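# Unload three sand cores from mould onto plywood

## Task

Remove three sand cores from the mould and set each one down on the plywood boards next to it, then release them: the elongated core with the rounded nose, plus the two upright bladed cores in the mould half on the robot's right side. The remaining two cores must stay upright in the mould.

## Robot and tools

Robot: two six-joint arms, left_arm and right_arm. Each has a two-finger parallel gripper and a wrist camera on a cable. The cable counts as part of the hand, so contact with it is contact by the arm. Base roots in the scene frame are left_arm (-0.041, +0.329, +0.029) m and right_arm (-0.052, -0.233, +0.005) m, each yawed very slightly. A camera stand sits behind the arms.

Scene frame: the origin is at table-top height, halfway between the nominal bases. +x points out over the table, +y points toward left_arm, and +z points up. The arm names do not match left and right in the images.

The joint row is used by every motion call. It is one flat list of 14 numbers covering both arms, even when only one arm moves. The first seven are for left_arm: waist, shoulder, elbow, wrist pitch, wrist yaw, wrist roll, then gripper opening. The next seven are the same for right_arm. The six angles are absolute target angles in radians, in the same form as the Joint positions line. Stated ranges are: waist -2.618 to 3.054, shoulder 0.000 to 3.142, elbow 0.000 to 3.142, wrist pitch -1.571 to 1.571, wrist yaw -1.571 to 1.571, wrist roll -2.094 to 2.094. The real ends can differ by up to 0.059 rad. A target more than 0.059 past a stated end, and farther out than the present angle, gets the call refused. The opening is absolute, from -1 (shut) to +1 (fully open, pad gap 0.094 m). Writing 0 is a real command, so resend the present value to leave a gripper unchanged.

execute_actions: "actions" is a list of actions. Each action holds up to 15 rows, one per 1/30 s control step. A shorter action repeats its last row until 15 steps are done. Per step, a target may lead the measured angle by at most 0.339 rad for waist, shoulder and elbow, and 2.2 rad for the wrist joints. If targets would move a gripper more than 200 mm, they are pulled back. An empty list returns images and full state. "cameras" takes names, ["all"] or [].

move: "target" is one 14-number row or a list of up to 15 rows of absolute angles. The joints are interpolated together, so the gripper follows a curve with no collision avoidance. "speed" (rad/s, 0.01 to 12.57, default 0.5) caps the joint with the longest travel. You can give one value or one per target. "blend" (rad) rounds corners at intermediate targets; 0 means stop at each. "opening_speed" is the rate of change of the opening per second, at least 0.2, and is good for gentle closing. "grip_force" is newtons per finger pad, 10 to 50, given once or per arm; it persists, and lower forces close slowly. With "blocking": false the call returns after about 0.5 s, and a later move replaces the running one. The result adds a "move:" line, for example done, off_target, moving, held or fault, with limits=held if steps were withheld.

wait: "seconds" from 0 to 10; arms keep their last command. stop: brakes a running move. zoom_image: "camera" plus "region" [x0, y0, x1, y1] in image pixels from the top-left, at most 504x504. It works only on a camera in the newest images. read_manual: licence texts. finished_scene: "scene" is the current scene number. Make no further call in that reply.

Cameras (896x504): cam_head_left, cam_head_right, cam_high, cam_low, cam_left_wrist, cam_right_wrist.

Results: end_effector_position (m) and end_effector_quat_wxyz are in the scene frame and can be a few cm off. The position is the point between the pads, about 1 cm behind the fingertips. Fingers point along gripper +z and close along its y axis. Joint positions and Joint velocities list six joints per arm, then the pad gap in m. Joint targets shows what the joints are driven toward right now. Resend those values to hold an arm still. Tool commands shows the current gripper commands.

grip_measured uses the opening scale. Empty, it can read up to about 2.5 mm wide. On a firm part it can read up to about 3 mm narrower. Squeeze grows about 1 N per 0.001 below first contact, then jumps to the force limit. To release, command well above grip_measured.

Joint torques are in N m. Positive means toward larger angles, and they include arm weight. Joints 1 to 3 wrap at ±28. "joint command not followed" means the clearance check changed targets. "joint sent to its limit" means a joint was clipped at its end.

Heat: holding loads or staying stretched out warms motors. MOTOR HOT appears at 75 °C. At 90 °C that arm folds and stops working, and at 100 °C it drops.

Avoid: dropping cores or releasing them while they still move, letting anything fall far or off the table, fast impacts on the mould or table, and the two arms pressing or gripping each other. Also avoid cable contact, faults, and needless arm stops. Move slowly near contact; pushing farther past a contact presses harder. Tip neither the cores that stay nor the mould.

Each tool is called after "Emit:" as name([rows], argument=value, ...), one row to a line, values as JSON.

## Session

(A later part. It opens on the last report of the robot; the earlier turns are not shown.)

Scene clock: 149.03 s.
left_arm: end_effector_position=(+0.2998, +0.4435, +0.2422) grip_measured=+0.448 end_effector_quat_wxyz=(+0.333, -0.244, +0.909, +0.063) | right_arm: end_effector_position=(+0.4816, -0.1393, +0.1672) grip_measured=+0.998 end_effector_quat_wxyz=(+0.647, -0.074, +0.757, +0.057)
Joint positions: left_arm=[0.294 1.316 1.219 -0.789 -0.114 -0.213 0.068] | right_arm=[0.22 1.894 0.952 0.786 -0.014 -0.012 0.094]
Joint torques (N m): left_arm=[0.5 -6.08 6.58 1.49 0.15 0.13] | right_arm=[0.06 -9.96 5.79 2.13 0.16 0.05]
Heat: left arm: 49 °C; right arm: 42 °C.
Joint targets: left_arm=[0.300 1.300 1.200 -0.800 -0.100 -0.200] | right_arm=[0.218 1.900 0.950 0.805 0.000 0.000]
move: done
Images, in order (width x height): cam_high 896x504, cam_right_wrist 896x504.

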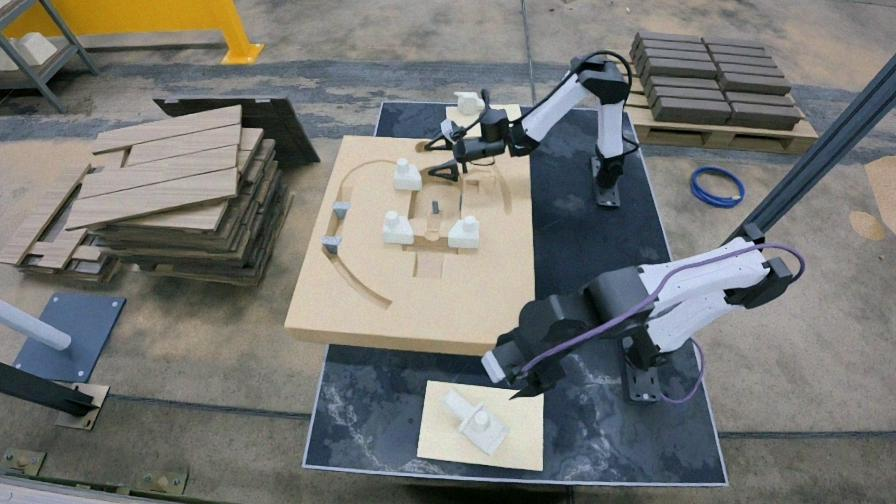

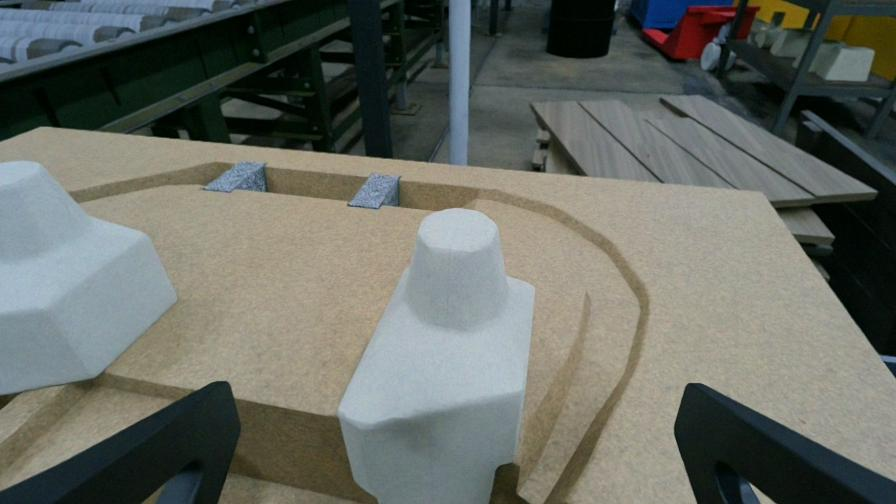

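Emit:
move([
  [0.3,1.3,1.2,-0.8,-0.1,-0.2,0.45,0.213,2.205,1.368,0.69,0,0,1],
  [0.3,1.3,1.2,-0.8,-0.1,-0.2,0.45,0.213,2.205,1.368,0.69,0,0,-0.75],
  [0.3,1.3,1.2,-0.8,-0.1,-0.2,0.45,0.213,2.09,1.49,0.60,0,0,-0.75],
  [0.3,1.3,1.2,-0.8,-0.1,-0.2,0.45,0.213,2.0,1.60,0.44,0,0,-0.75],
], speed=[0.35,0.25,0.25,0.3], opening_speed=1.0, blend=[0,0,0.05,0], cameras=["cam_right_wrist","cam_low"])

Scene clock: 159.07 s.
left_arm: end_effector_position=(+0.2998, +0.4435, +0.2422) grip_measured=+0.448 end_effector_quat_wxyz=(+0.333, -0.244, +0.909, +0.063) | right_arm: end_effector_position=(+0.5723, -0.1242, +0.2544) grip_measured=-0.279 end_effector_quat_wxyz=(+0.657, -0.067, +0.748, +0.061)
Joint positions: left_arm=[0.294 1.316 1.219 -0.789 -0.114 -0.213 0.068] | right_arm=[0.22 2.059 1.557 0.372 -0.012 0.001 0.034]
Joint torques (N m): left_arm=[0.53 -6.01 6.57 1.48 0.15 0.13] | right_arm=[-0.32 -19.03 9.99 2.54 0.09 -0.07]
Motor temperatures (°C): left_arm=[23 47 44 35 22 22 26] | right_arm=[25 44 36 41 21 24 22]
Heat: left arm: 47 °C; right arm: 44 °C.
Joint targets: left_arm=[0.300 1.300 1.200 -0.800 -0.100 -0.200] | right_arm=[0.213 2.000 1.600 0.440 0.000 0.000]
move: off_target (right_arm); right_arm: the wrist pitch is farthest, 0.068 rad from its target
Images, in order (width x height): cam_low 896x504, cam_right_wrist 896x504.

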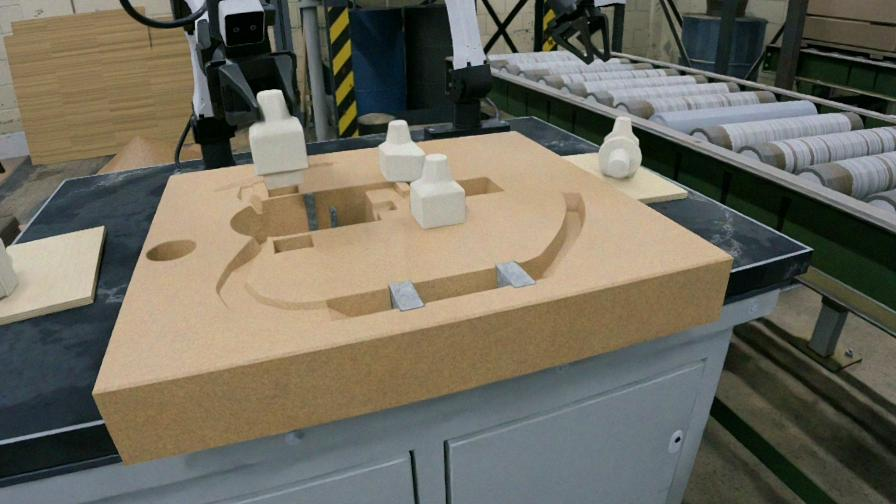

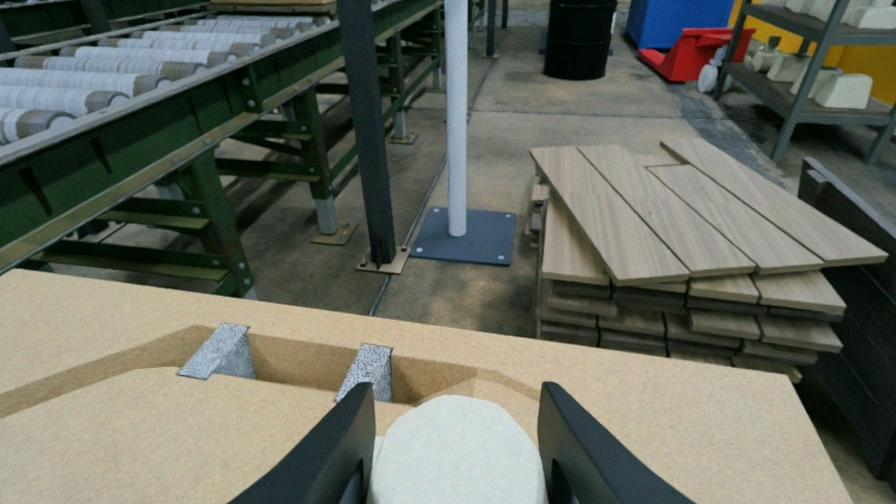

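Emit:
move([
  [0.3,1.3,1.2,-0.8,-0.1,-0.2,0.45,0.213,1.5,1.45,-0.05,0,0,-0.75],
  [0.3,1.3,1.2,-0.8,-0.1,-0.2,0.45,-0.68,1.3,0.9,0.18,0,0.1,-0.75],
  [0.3,1.3,1.2,-0.8,-0.1,-0.2,0.45,-0.69,1.32,0.87,0.2,0,1.57,-0.75],
  [0.3,1.3,1.2,-0.8,-0.1,-0.2,0.45,-0.696,1.59,0.57,0.74,0,1.57,-0.75],
], speed=[0.45,0.6,0.9,0.5], blend=[0.1,0.1,0.1,0], cameras=["cam_right_wrist","cam_high","cam_head_right"])

Emit:
zoom_image(camera="cam_high", region=[420, 30, 580, 150])

Emit:
zoom_image(camera="cam_head_right", region=[540, 270, 720, 410])

Scene clock: 180.40 s.
left_arm: end_effector_position=(+0.2998, +0.4435, +0.2422) grip_measured=+0.448 end_effector_quat_wxyz=(+0.333, -0.244, +0.909, +0.063) | right_arm: end_effector_position=(+0.2675, -0.5253, +0.1081) grip_measured=-0.279 end_effector_quat_wxyz=(+0.512, +0.757, +0.343, +0.218)
Joint positions: left_arm=[0.294 1.316 1.219 -0.789 -0.114 -0.213 0.068] | right_arm=[-0.69 1.595 0.56 0.646 0.003 1.55 0.034]
Joint torques (N m): left_arm=[0.5 -5.96 6.56 1.5 0.16 0.14] | right_arm=[-0.27 -7.5 6.41 2.7 -0.03 0.06]
Motor temperatures (°C): left_arm=[23 44 43 35 22 22 26] | right_arm=[25 49 40 45 21 24 23]
Heat: left arm: 44 °C; right arm: 49 °C.
Joint targets: left_arm=[0.300 1.300 1.200 -0.800 -0.100 -0.200] | right_arm=[-0.696 1.590 0.570 0.740 0.000 1.570]
move: off_target (right_arm); right_arm: the wrist pitch is farthest, 0.094 rad from its target
Images, in order (width x height): cam_head_right 896x504, cam_high 896x504, cam_right_wrist 896x504.

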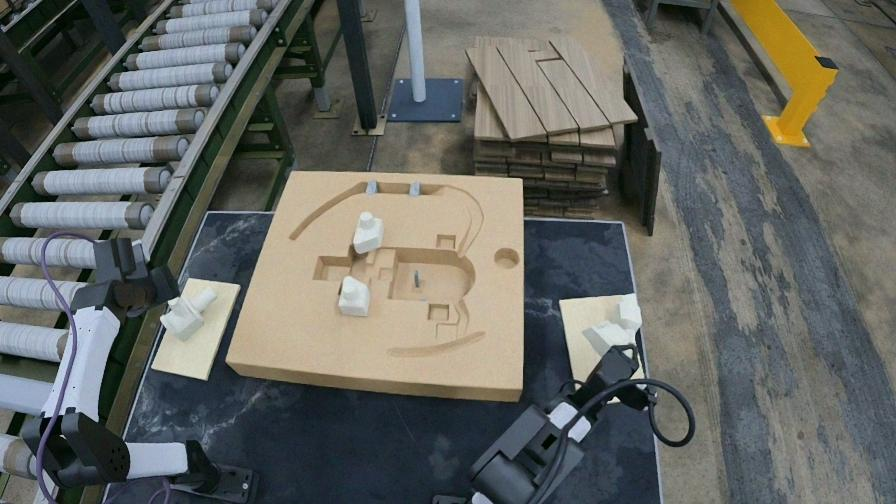

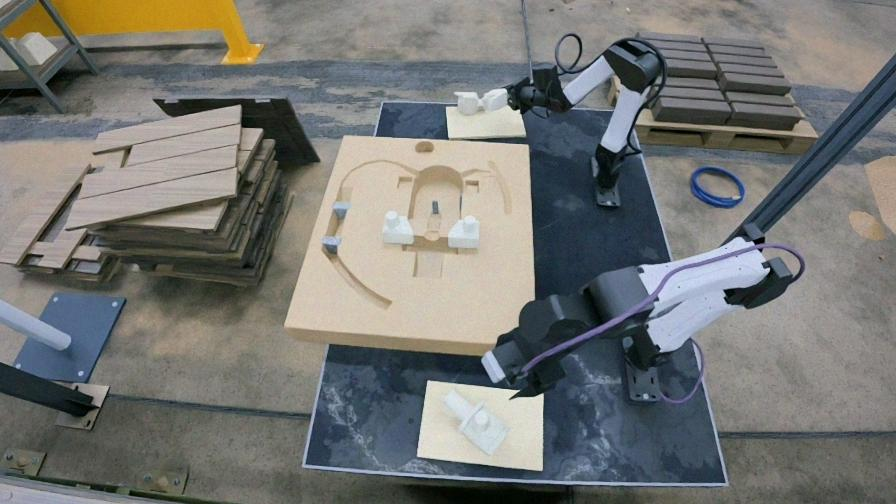

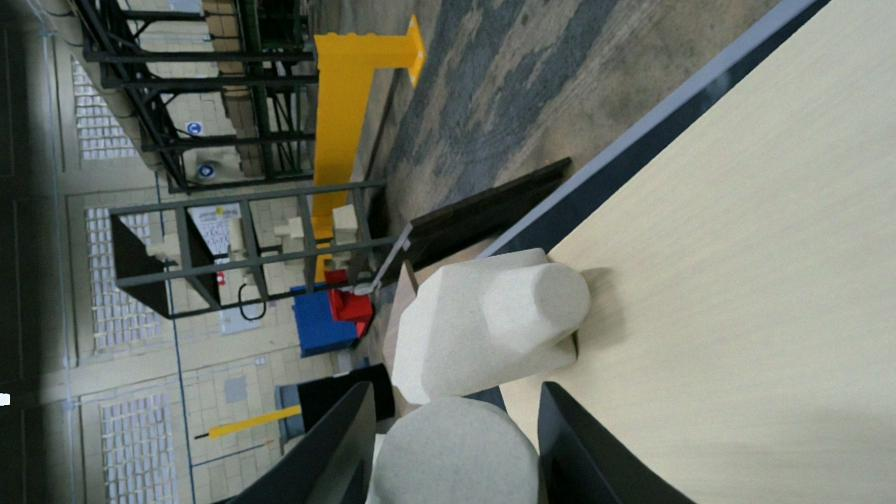

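Scaled by 3.150 from the camera's 896x504 image, which has a finer 1280x720 frame.

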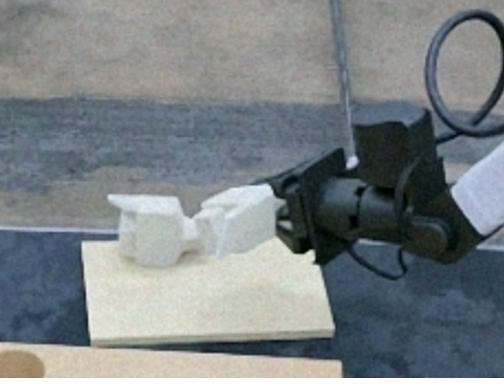

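Scaled by 2.800 from the camera's 896x504 image, which has a finer 1280x720 frame.

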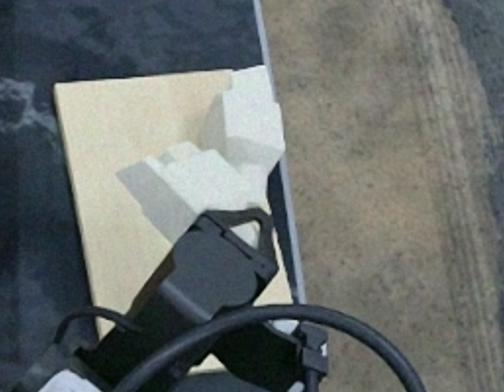

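Emit:
move([
  [0.3,1.3,1.2,-0.8,-0.1,-0.2,0.45,-0.663,1.57,0.54,0.76,0,1.57,-0.75],
  [0.3,1.3,1.2,-0.8,-0.1,-0.2,0.45,-0.663,1.85,0.47,1.13,0,1.57,-0.75],
], speed=[0.3,0.25], blend=[0.03,0], cameras=["cam_right_wrist","cam_high","cam_head_right"])

Emit:
zoom_image(camera="cam_high", region=[420, 30, 580, 150])

Emit:
zoom_image(camera="cam_head_right", region=[540, 270, 720, 410])

Scene clock: 188.63 s.
left_arm: end_effector_position=(+0.2998, +0.4435, +0.2422) grip_measured=+0.448 end_effector_quat_wxyz=(+0.333, -0.244, +0.909, +0.063) | right_arm: end_effector_position=(+0.2721, -0.5157, +0.0562) grip_measured=-0.279 end_effector_quat_wxyz=(+0.523, +0.744, +0.346, +0.231)
Joint positions: left_arm=[0.294 1.316 1.219 -0.789 -0.114 -0.213 0.068] | right_arm=[-0.667 1.851 0.464 1.032 0.003 1.552 0.034]
Joint torques (N m): left_arm=[0.53 -5.97 6.54 1.48 0.17 0.14] | right_arm=[0.66 -7.94 4.56 2.72 -0.04 0.06]
Heat: left arm: 43 °C; right arm: 47 °C.
Joint targets: left_arm=[0.300 1.300 1.200 -0.800 -0.100 -0.200] | right_arm=[-0.663 1.850 0.470 1.130 0.000 1.570]
move: off_target (right_arm); blend cut to 0.0165 rad at target 1; right_arm: the wrist pitch is farthest, 0.098 rad from its target
Images, in order (width x height): cam_head_right 896x504, cam_high 896x504, cam_right_wrist 896x504.

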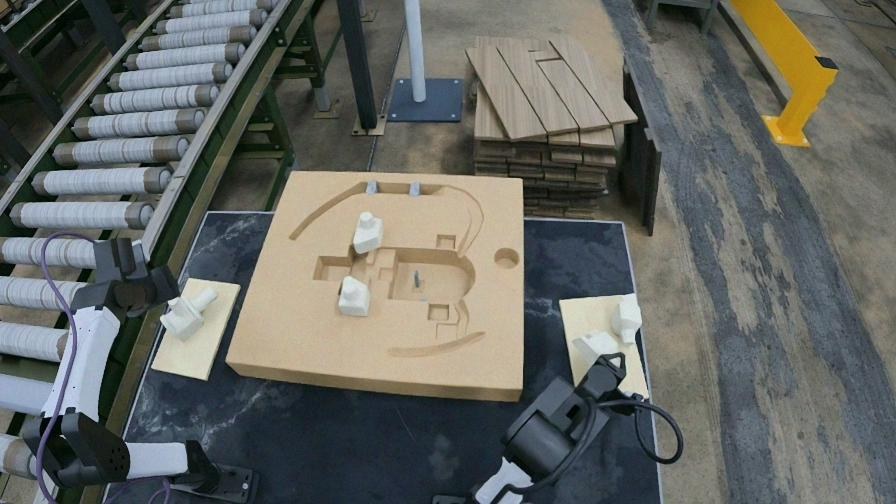

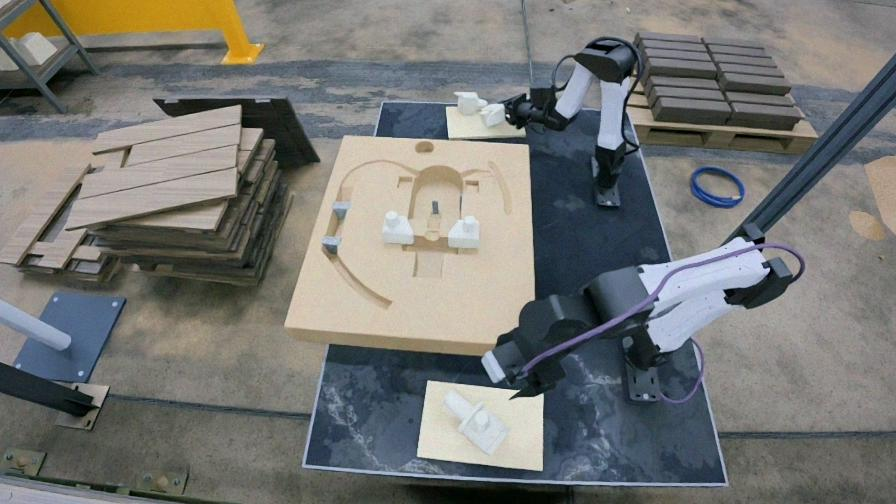

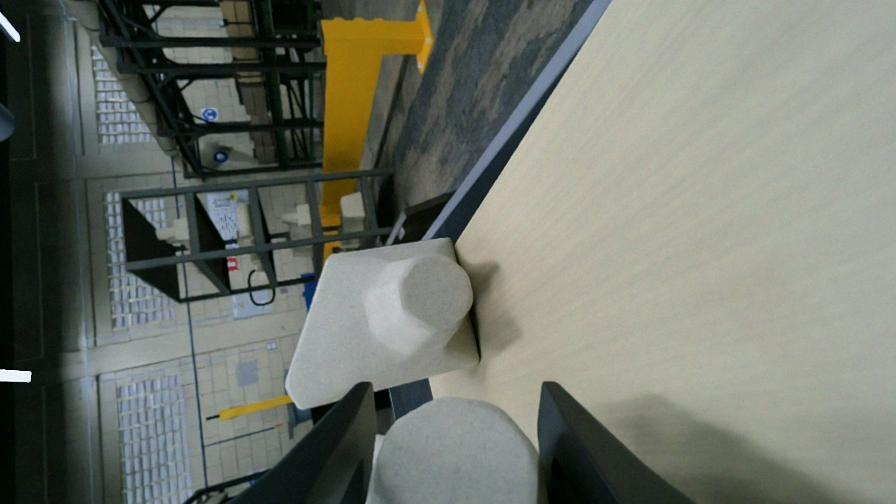

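Scaled by 3.150 from the camera's 896x504 image, which has a finer 1280x720 frame.

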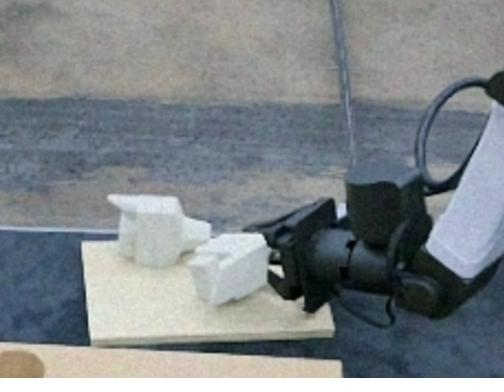

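Scaled by 2.800 from the camera's 896x504 image, which has a finer 1280x720 frame.

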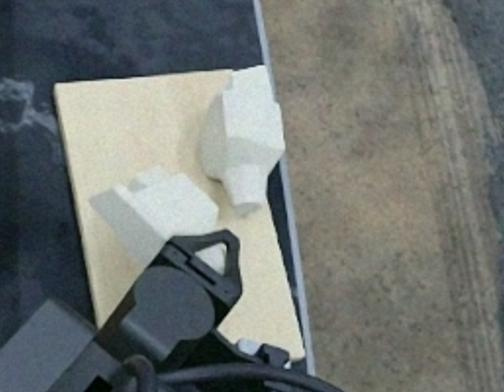

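Emit:
move([
  [0.3,1.3,1.2,-0.8,-0.1,-0.2,0.45,-0.663,1.895,0.458,1.17,0,1.57,-0.75],
  [0.3,1.3,1.2,-0.8,-0.1,-0.2,0.45,-0.663,1.935,0.445,1.20,0,1.57,-0.75],
  [0.3,1.3,1.2,-0.8,-0.1,-0.2,0.45,-0.663,1.93,0.447,1.195,0,1.57,-0.08],
], speed=[0.15,0.08,0.08], blend=[0.02,0,0], opening_speed=0.2, cameras=["cam_right_wrist","cam_high","cam_head_right"])

Emit:
zoom_image(camera="cam_high", region=[420, 30, 580, 150])

Emit:
zoom_image(camera="cam_head_right", region=[540, 270, 720, 410])

Scene clock: 199.83 s.
left_arm: end_effector_position=(+0.2998, +0.4435, +0.2422) grip_measured=+0.448 end_effector_quat_wxyz=(+0.333, -0.244, +0.909, +0.063) | right_arm: end_effector_position=(+0.2719, -0.5155, +0.0496) grip_measured=-0.082 end_effector_quat_wxyz=(+0.533, +0.738, +0.337, +0.240)
Joint positions: left_arm=[0.294 1.316 1.219 -0.789 -0.114 -0.213 0.068] | right_arm=[-0.667 1.924 0.447 1.157 0.002 1.566 0.043]
Joint torques (N m): left_arm=[0.57 -6.01 6.54 1.47 0.16 0.14] | right_arm=[0.7 -7.43 3.84 2.23 -0.02 -0.08]
Heat: left arm: 43 °C; right arm: 49 °C.
Joint targets: left_arm=[0.300 1.300 1.200 -0.800 -0.100 -0.200] | right_arm=[-0.663 1.930 0.447 1.195 0.000 1.570]
move: off_target (right_arm); target 3's new numbers were sent with right_arm's wrist pitch 0.039 rad from that target; right_arm: the wrist pitch is farthest, 0.038 rad from its target
Images, in order (width x height): cam_head_right 896x504, cam_high 896x504, cam_right_wrist 896x504.

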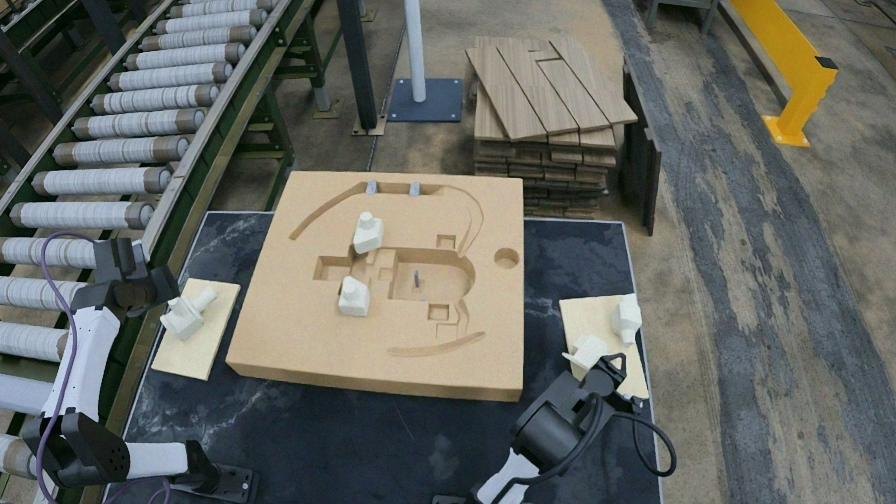

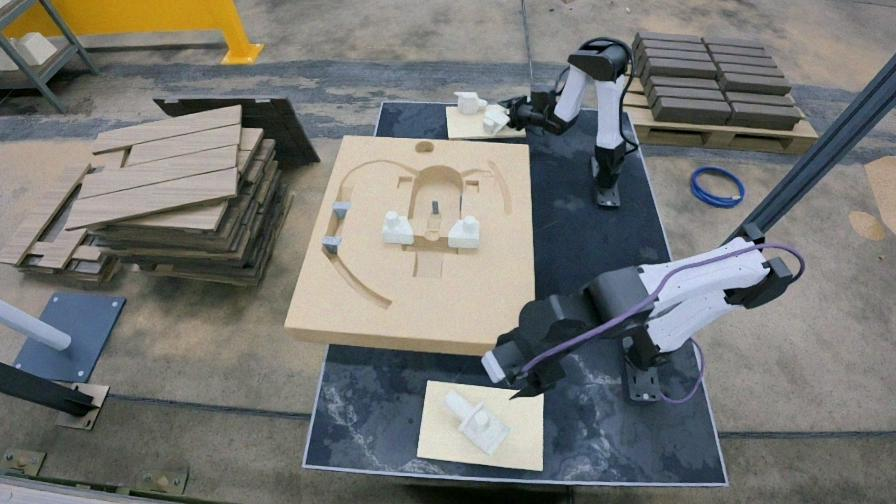

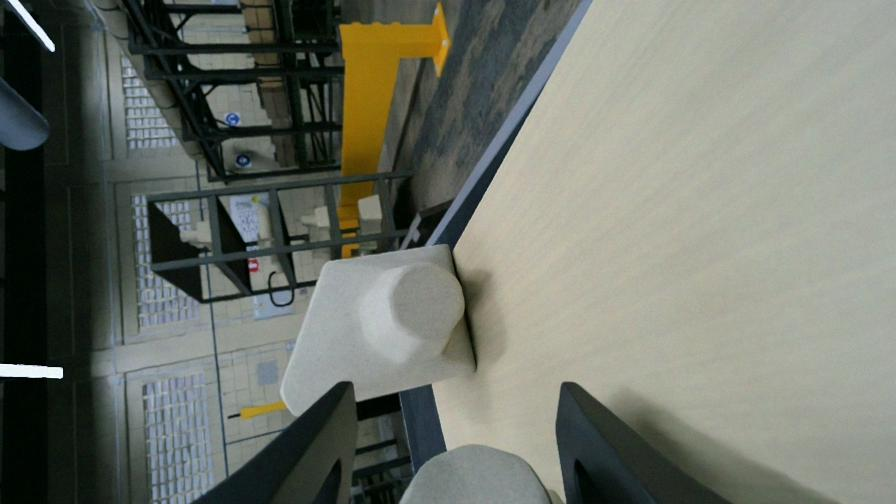

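Scaled by 3.150 from the camera's 896x504 image, which has a finer 1280x720 frame.

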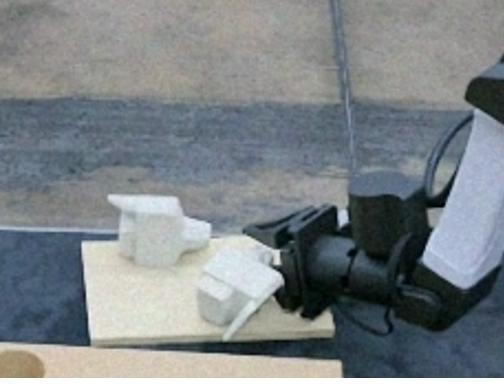

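Scaled by 2.800 from the camera's 896x504 image, which has a finer 1280x720 frame.

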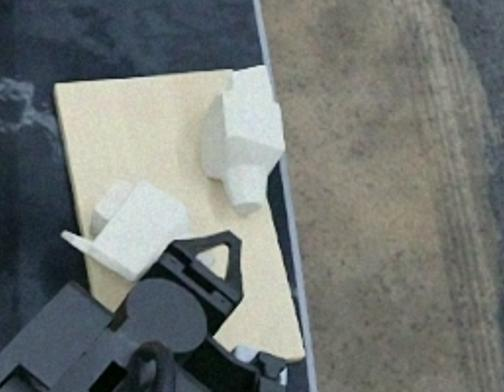

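Retreat.

Emit:
move([
  [0.3,1.3,1.2,-0.8,-0.1,-0.2,0.45,-0.667,1.664,0.30,1.05,0,1.57,-0.02],
  [0.3,1.3,1.2,-0.8,-0.1,-0.2,0.45,-0.667,1.404,0.16,0.92,0,1.57,-0.02],
  [0.3,1.3,1.2,-0.8,-0.1,-0.2,0.45,-0.5,1.1,0.8,0.1,0,0.8,0.5],
], speed=[0.25,0.35,0.8], blend=[0.05,0.05,0], cameras=["cam_high","cam_head_right","cam_head_left"])

Emit:
zoom_image(camera="cam_high", region=[420, 30, 580, 150])

Scene clock: 210.13 s.
left_arm: end_effector_position=(+0.2998, +0.4435, +0.2422) grip_measured=+0.448 end_effector_quat_wxyz=(+0.333, -0.244, +0.909, +0.063) | right_arm: end_effector_position=(+0.2840, -0.4418, +0.2785) grip_measured=+0.498 end_effector_quat_wxyz=(+0.620, +0.494, +0.604, +0.080)
Joint positions: left_arm=[0.294 1.316 1.219 -0.789 -0.114 -0.213 0.068] | right_arm=[-0.505 1.106 0.78 0.105 0.002 0.815 0.07]
Joint torques (N m): left_arm=[0.49 -5.97 6.52 1.48 0.16 0.13] | right_arm=[0.79 -4.51 8.65 1.84 0.01 -0.24]
Motor temperatures (°C): left_arm=[23 42 42 36 22 22 26] | right_arm=[25 43 37 47 21 24 23]
Heat: left arm: 42 °C; right arm: 47 °C.
Joint targets: left_arm=[0.300 1.300 1.200 -0.800 -0.100 -0.200] | right_arm=[-0.500 1.100 0.800 0.100 0.000 0.800]
move: done
Images, in order (width x height): cam_head_left 896x504, cam_head_right 896x504, cam_high 896x504.

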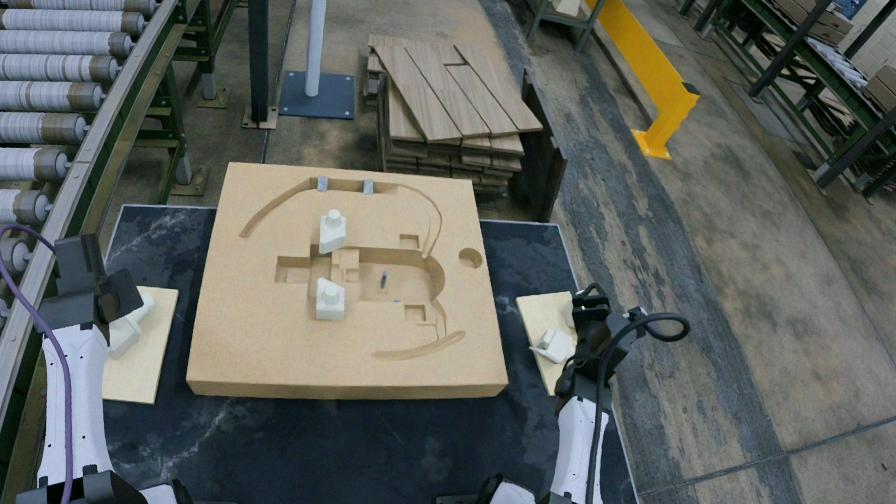

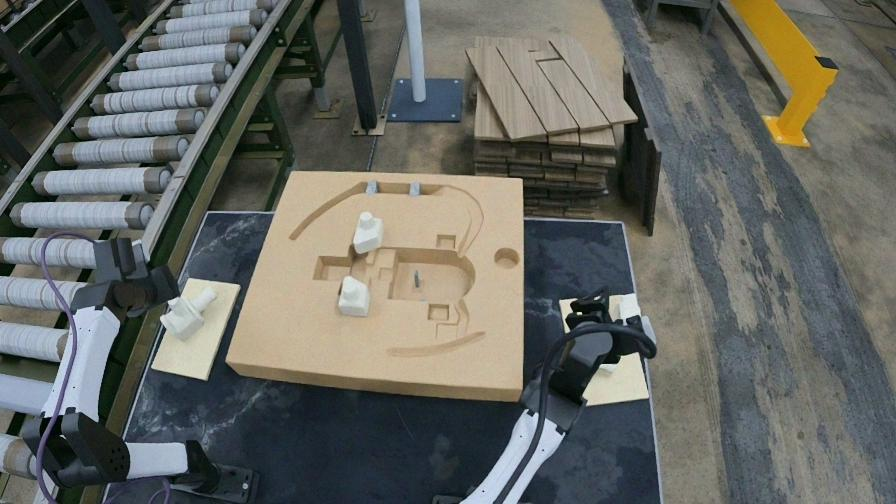

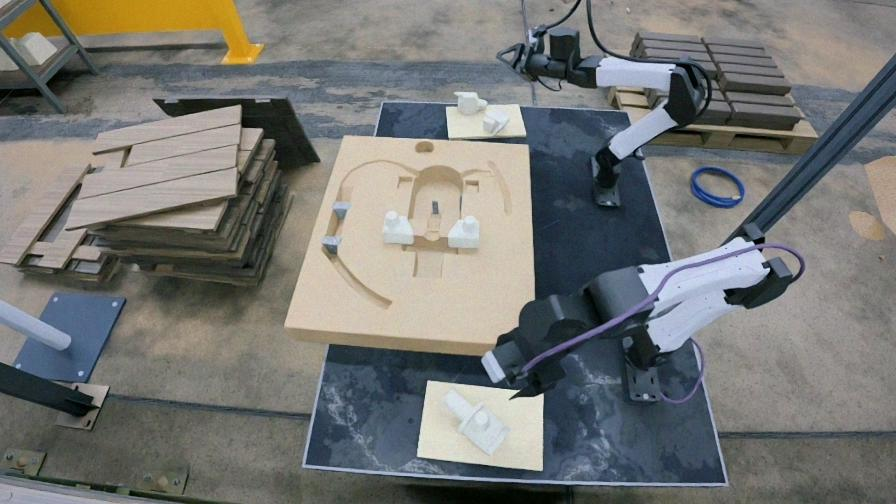

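Scaled by 3.150 from the camera's 896x504 image, which has a finer 1280x720 frame.

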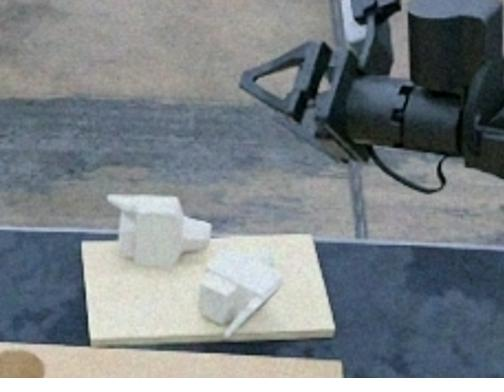

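All three cores rest on the boards.

Emit:
finished_scene(scene=2)

The scene is finished: the task was done.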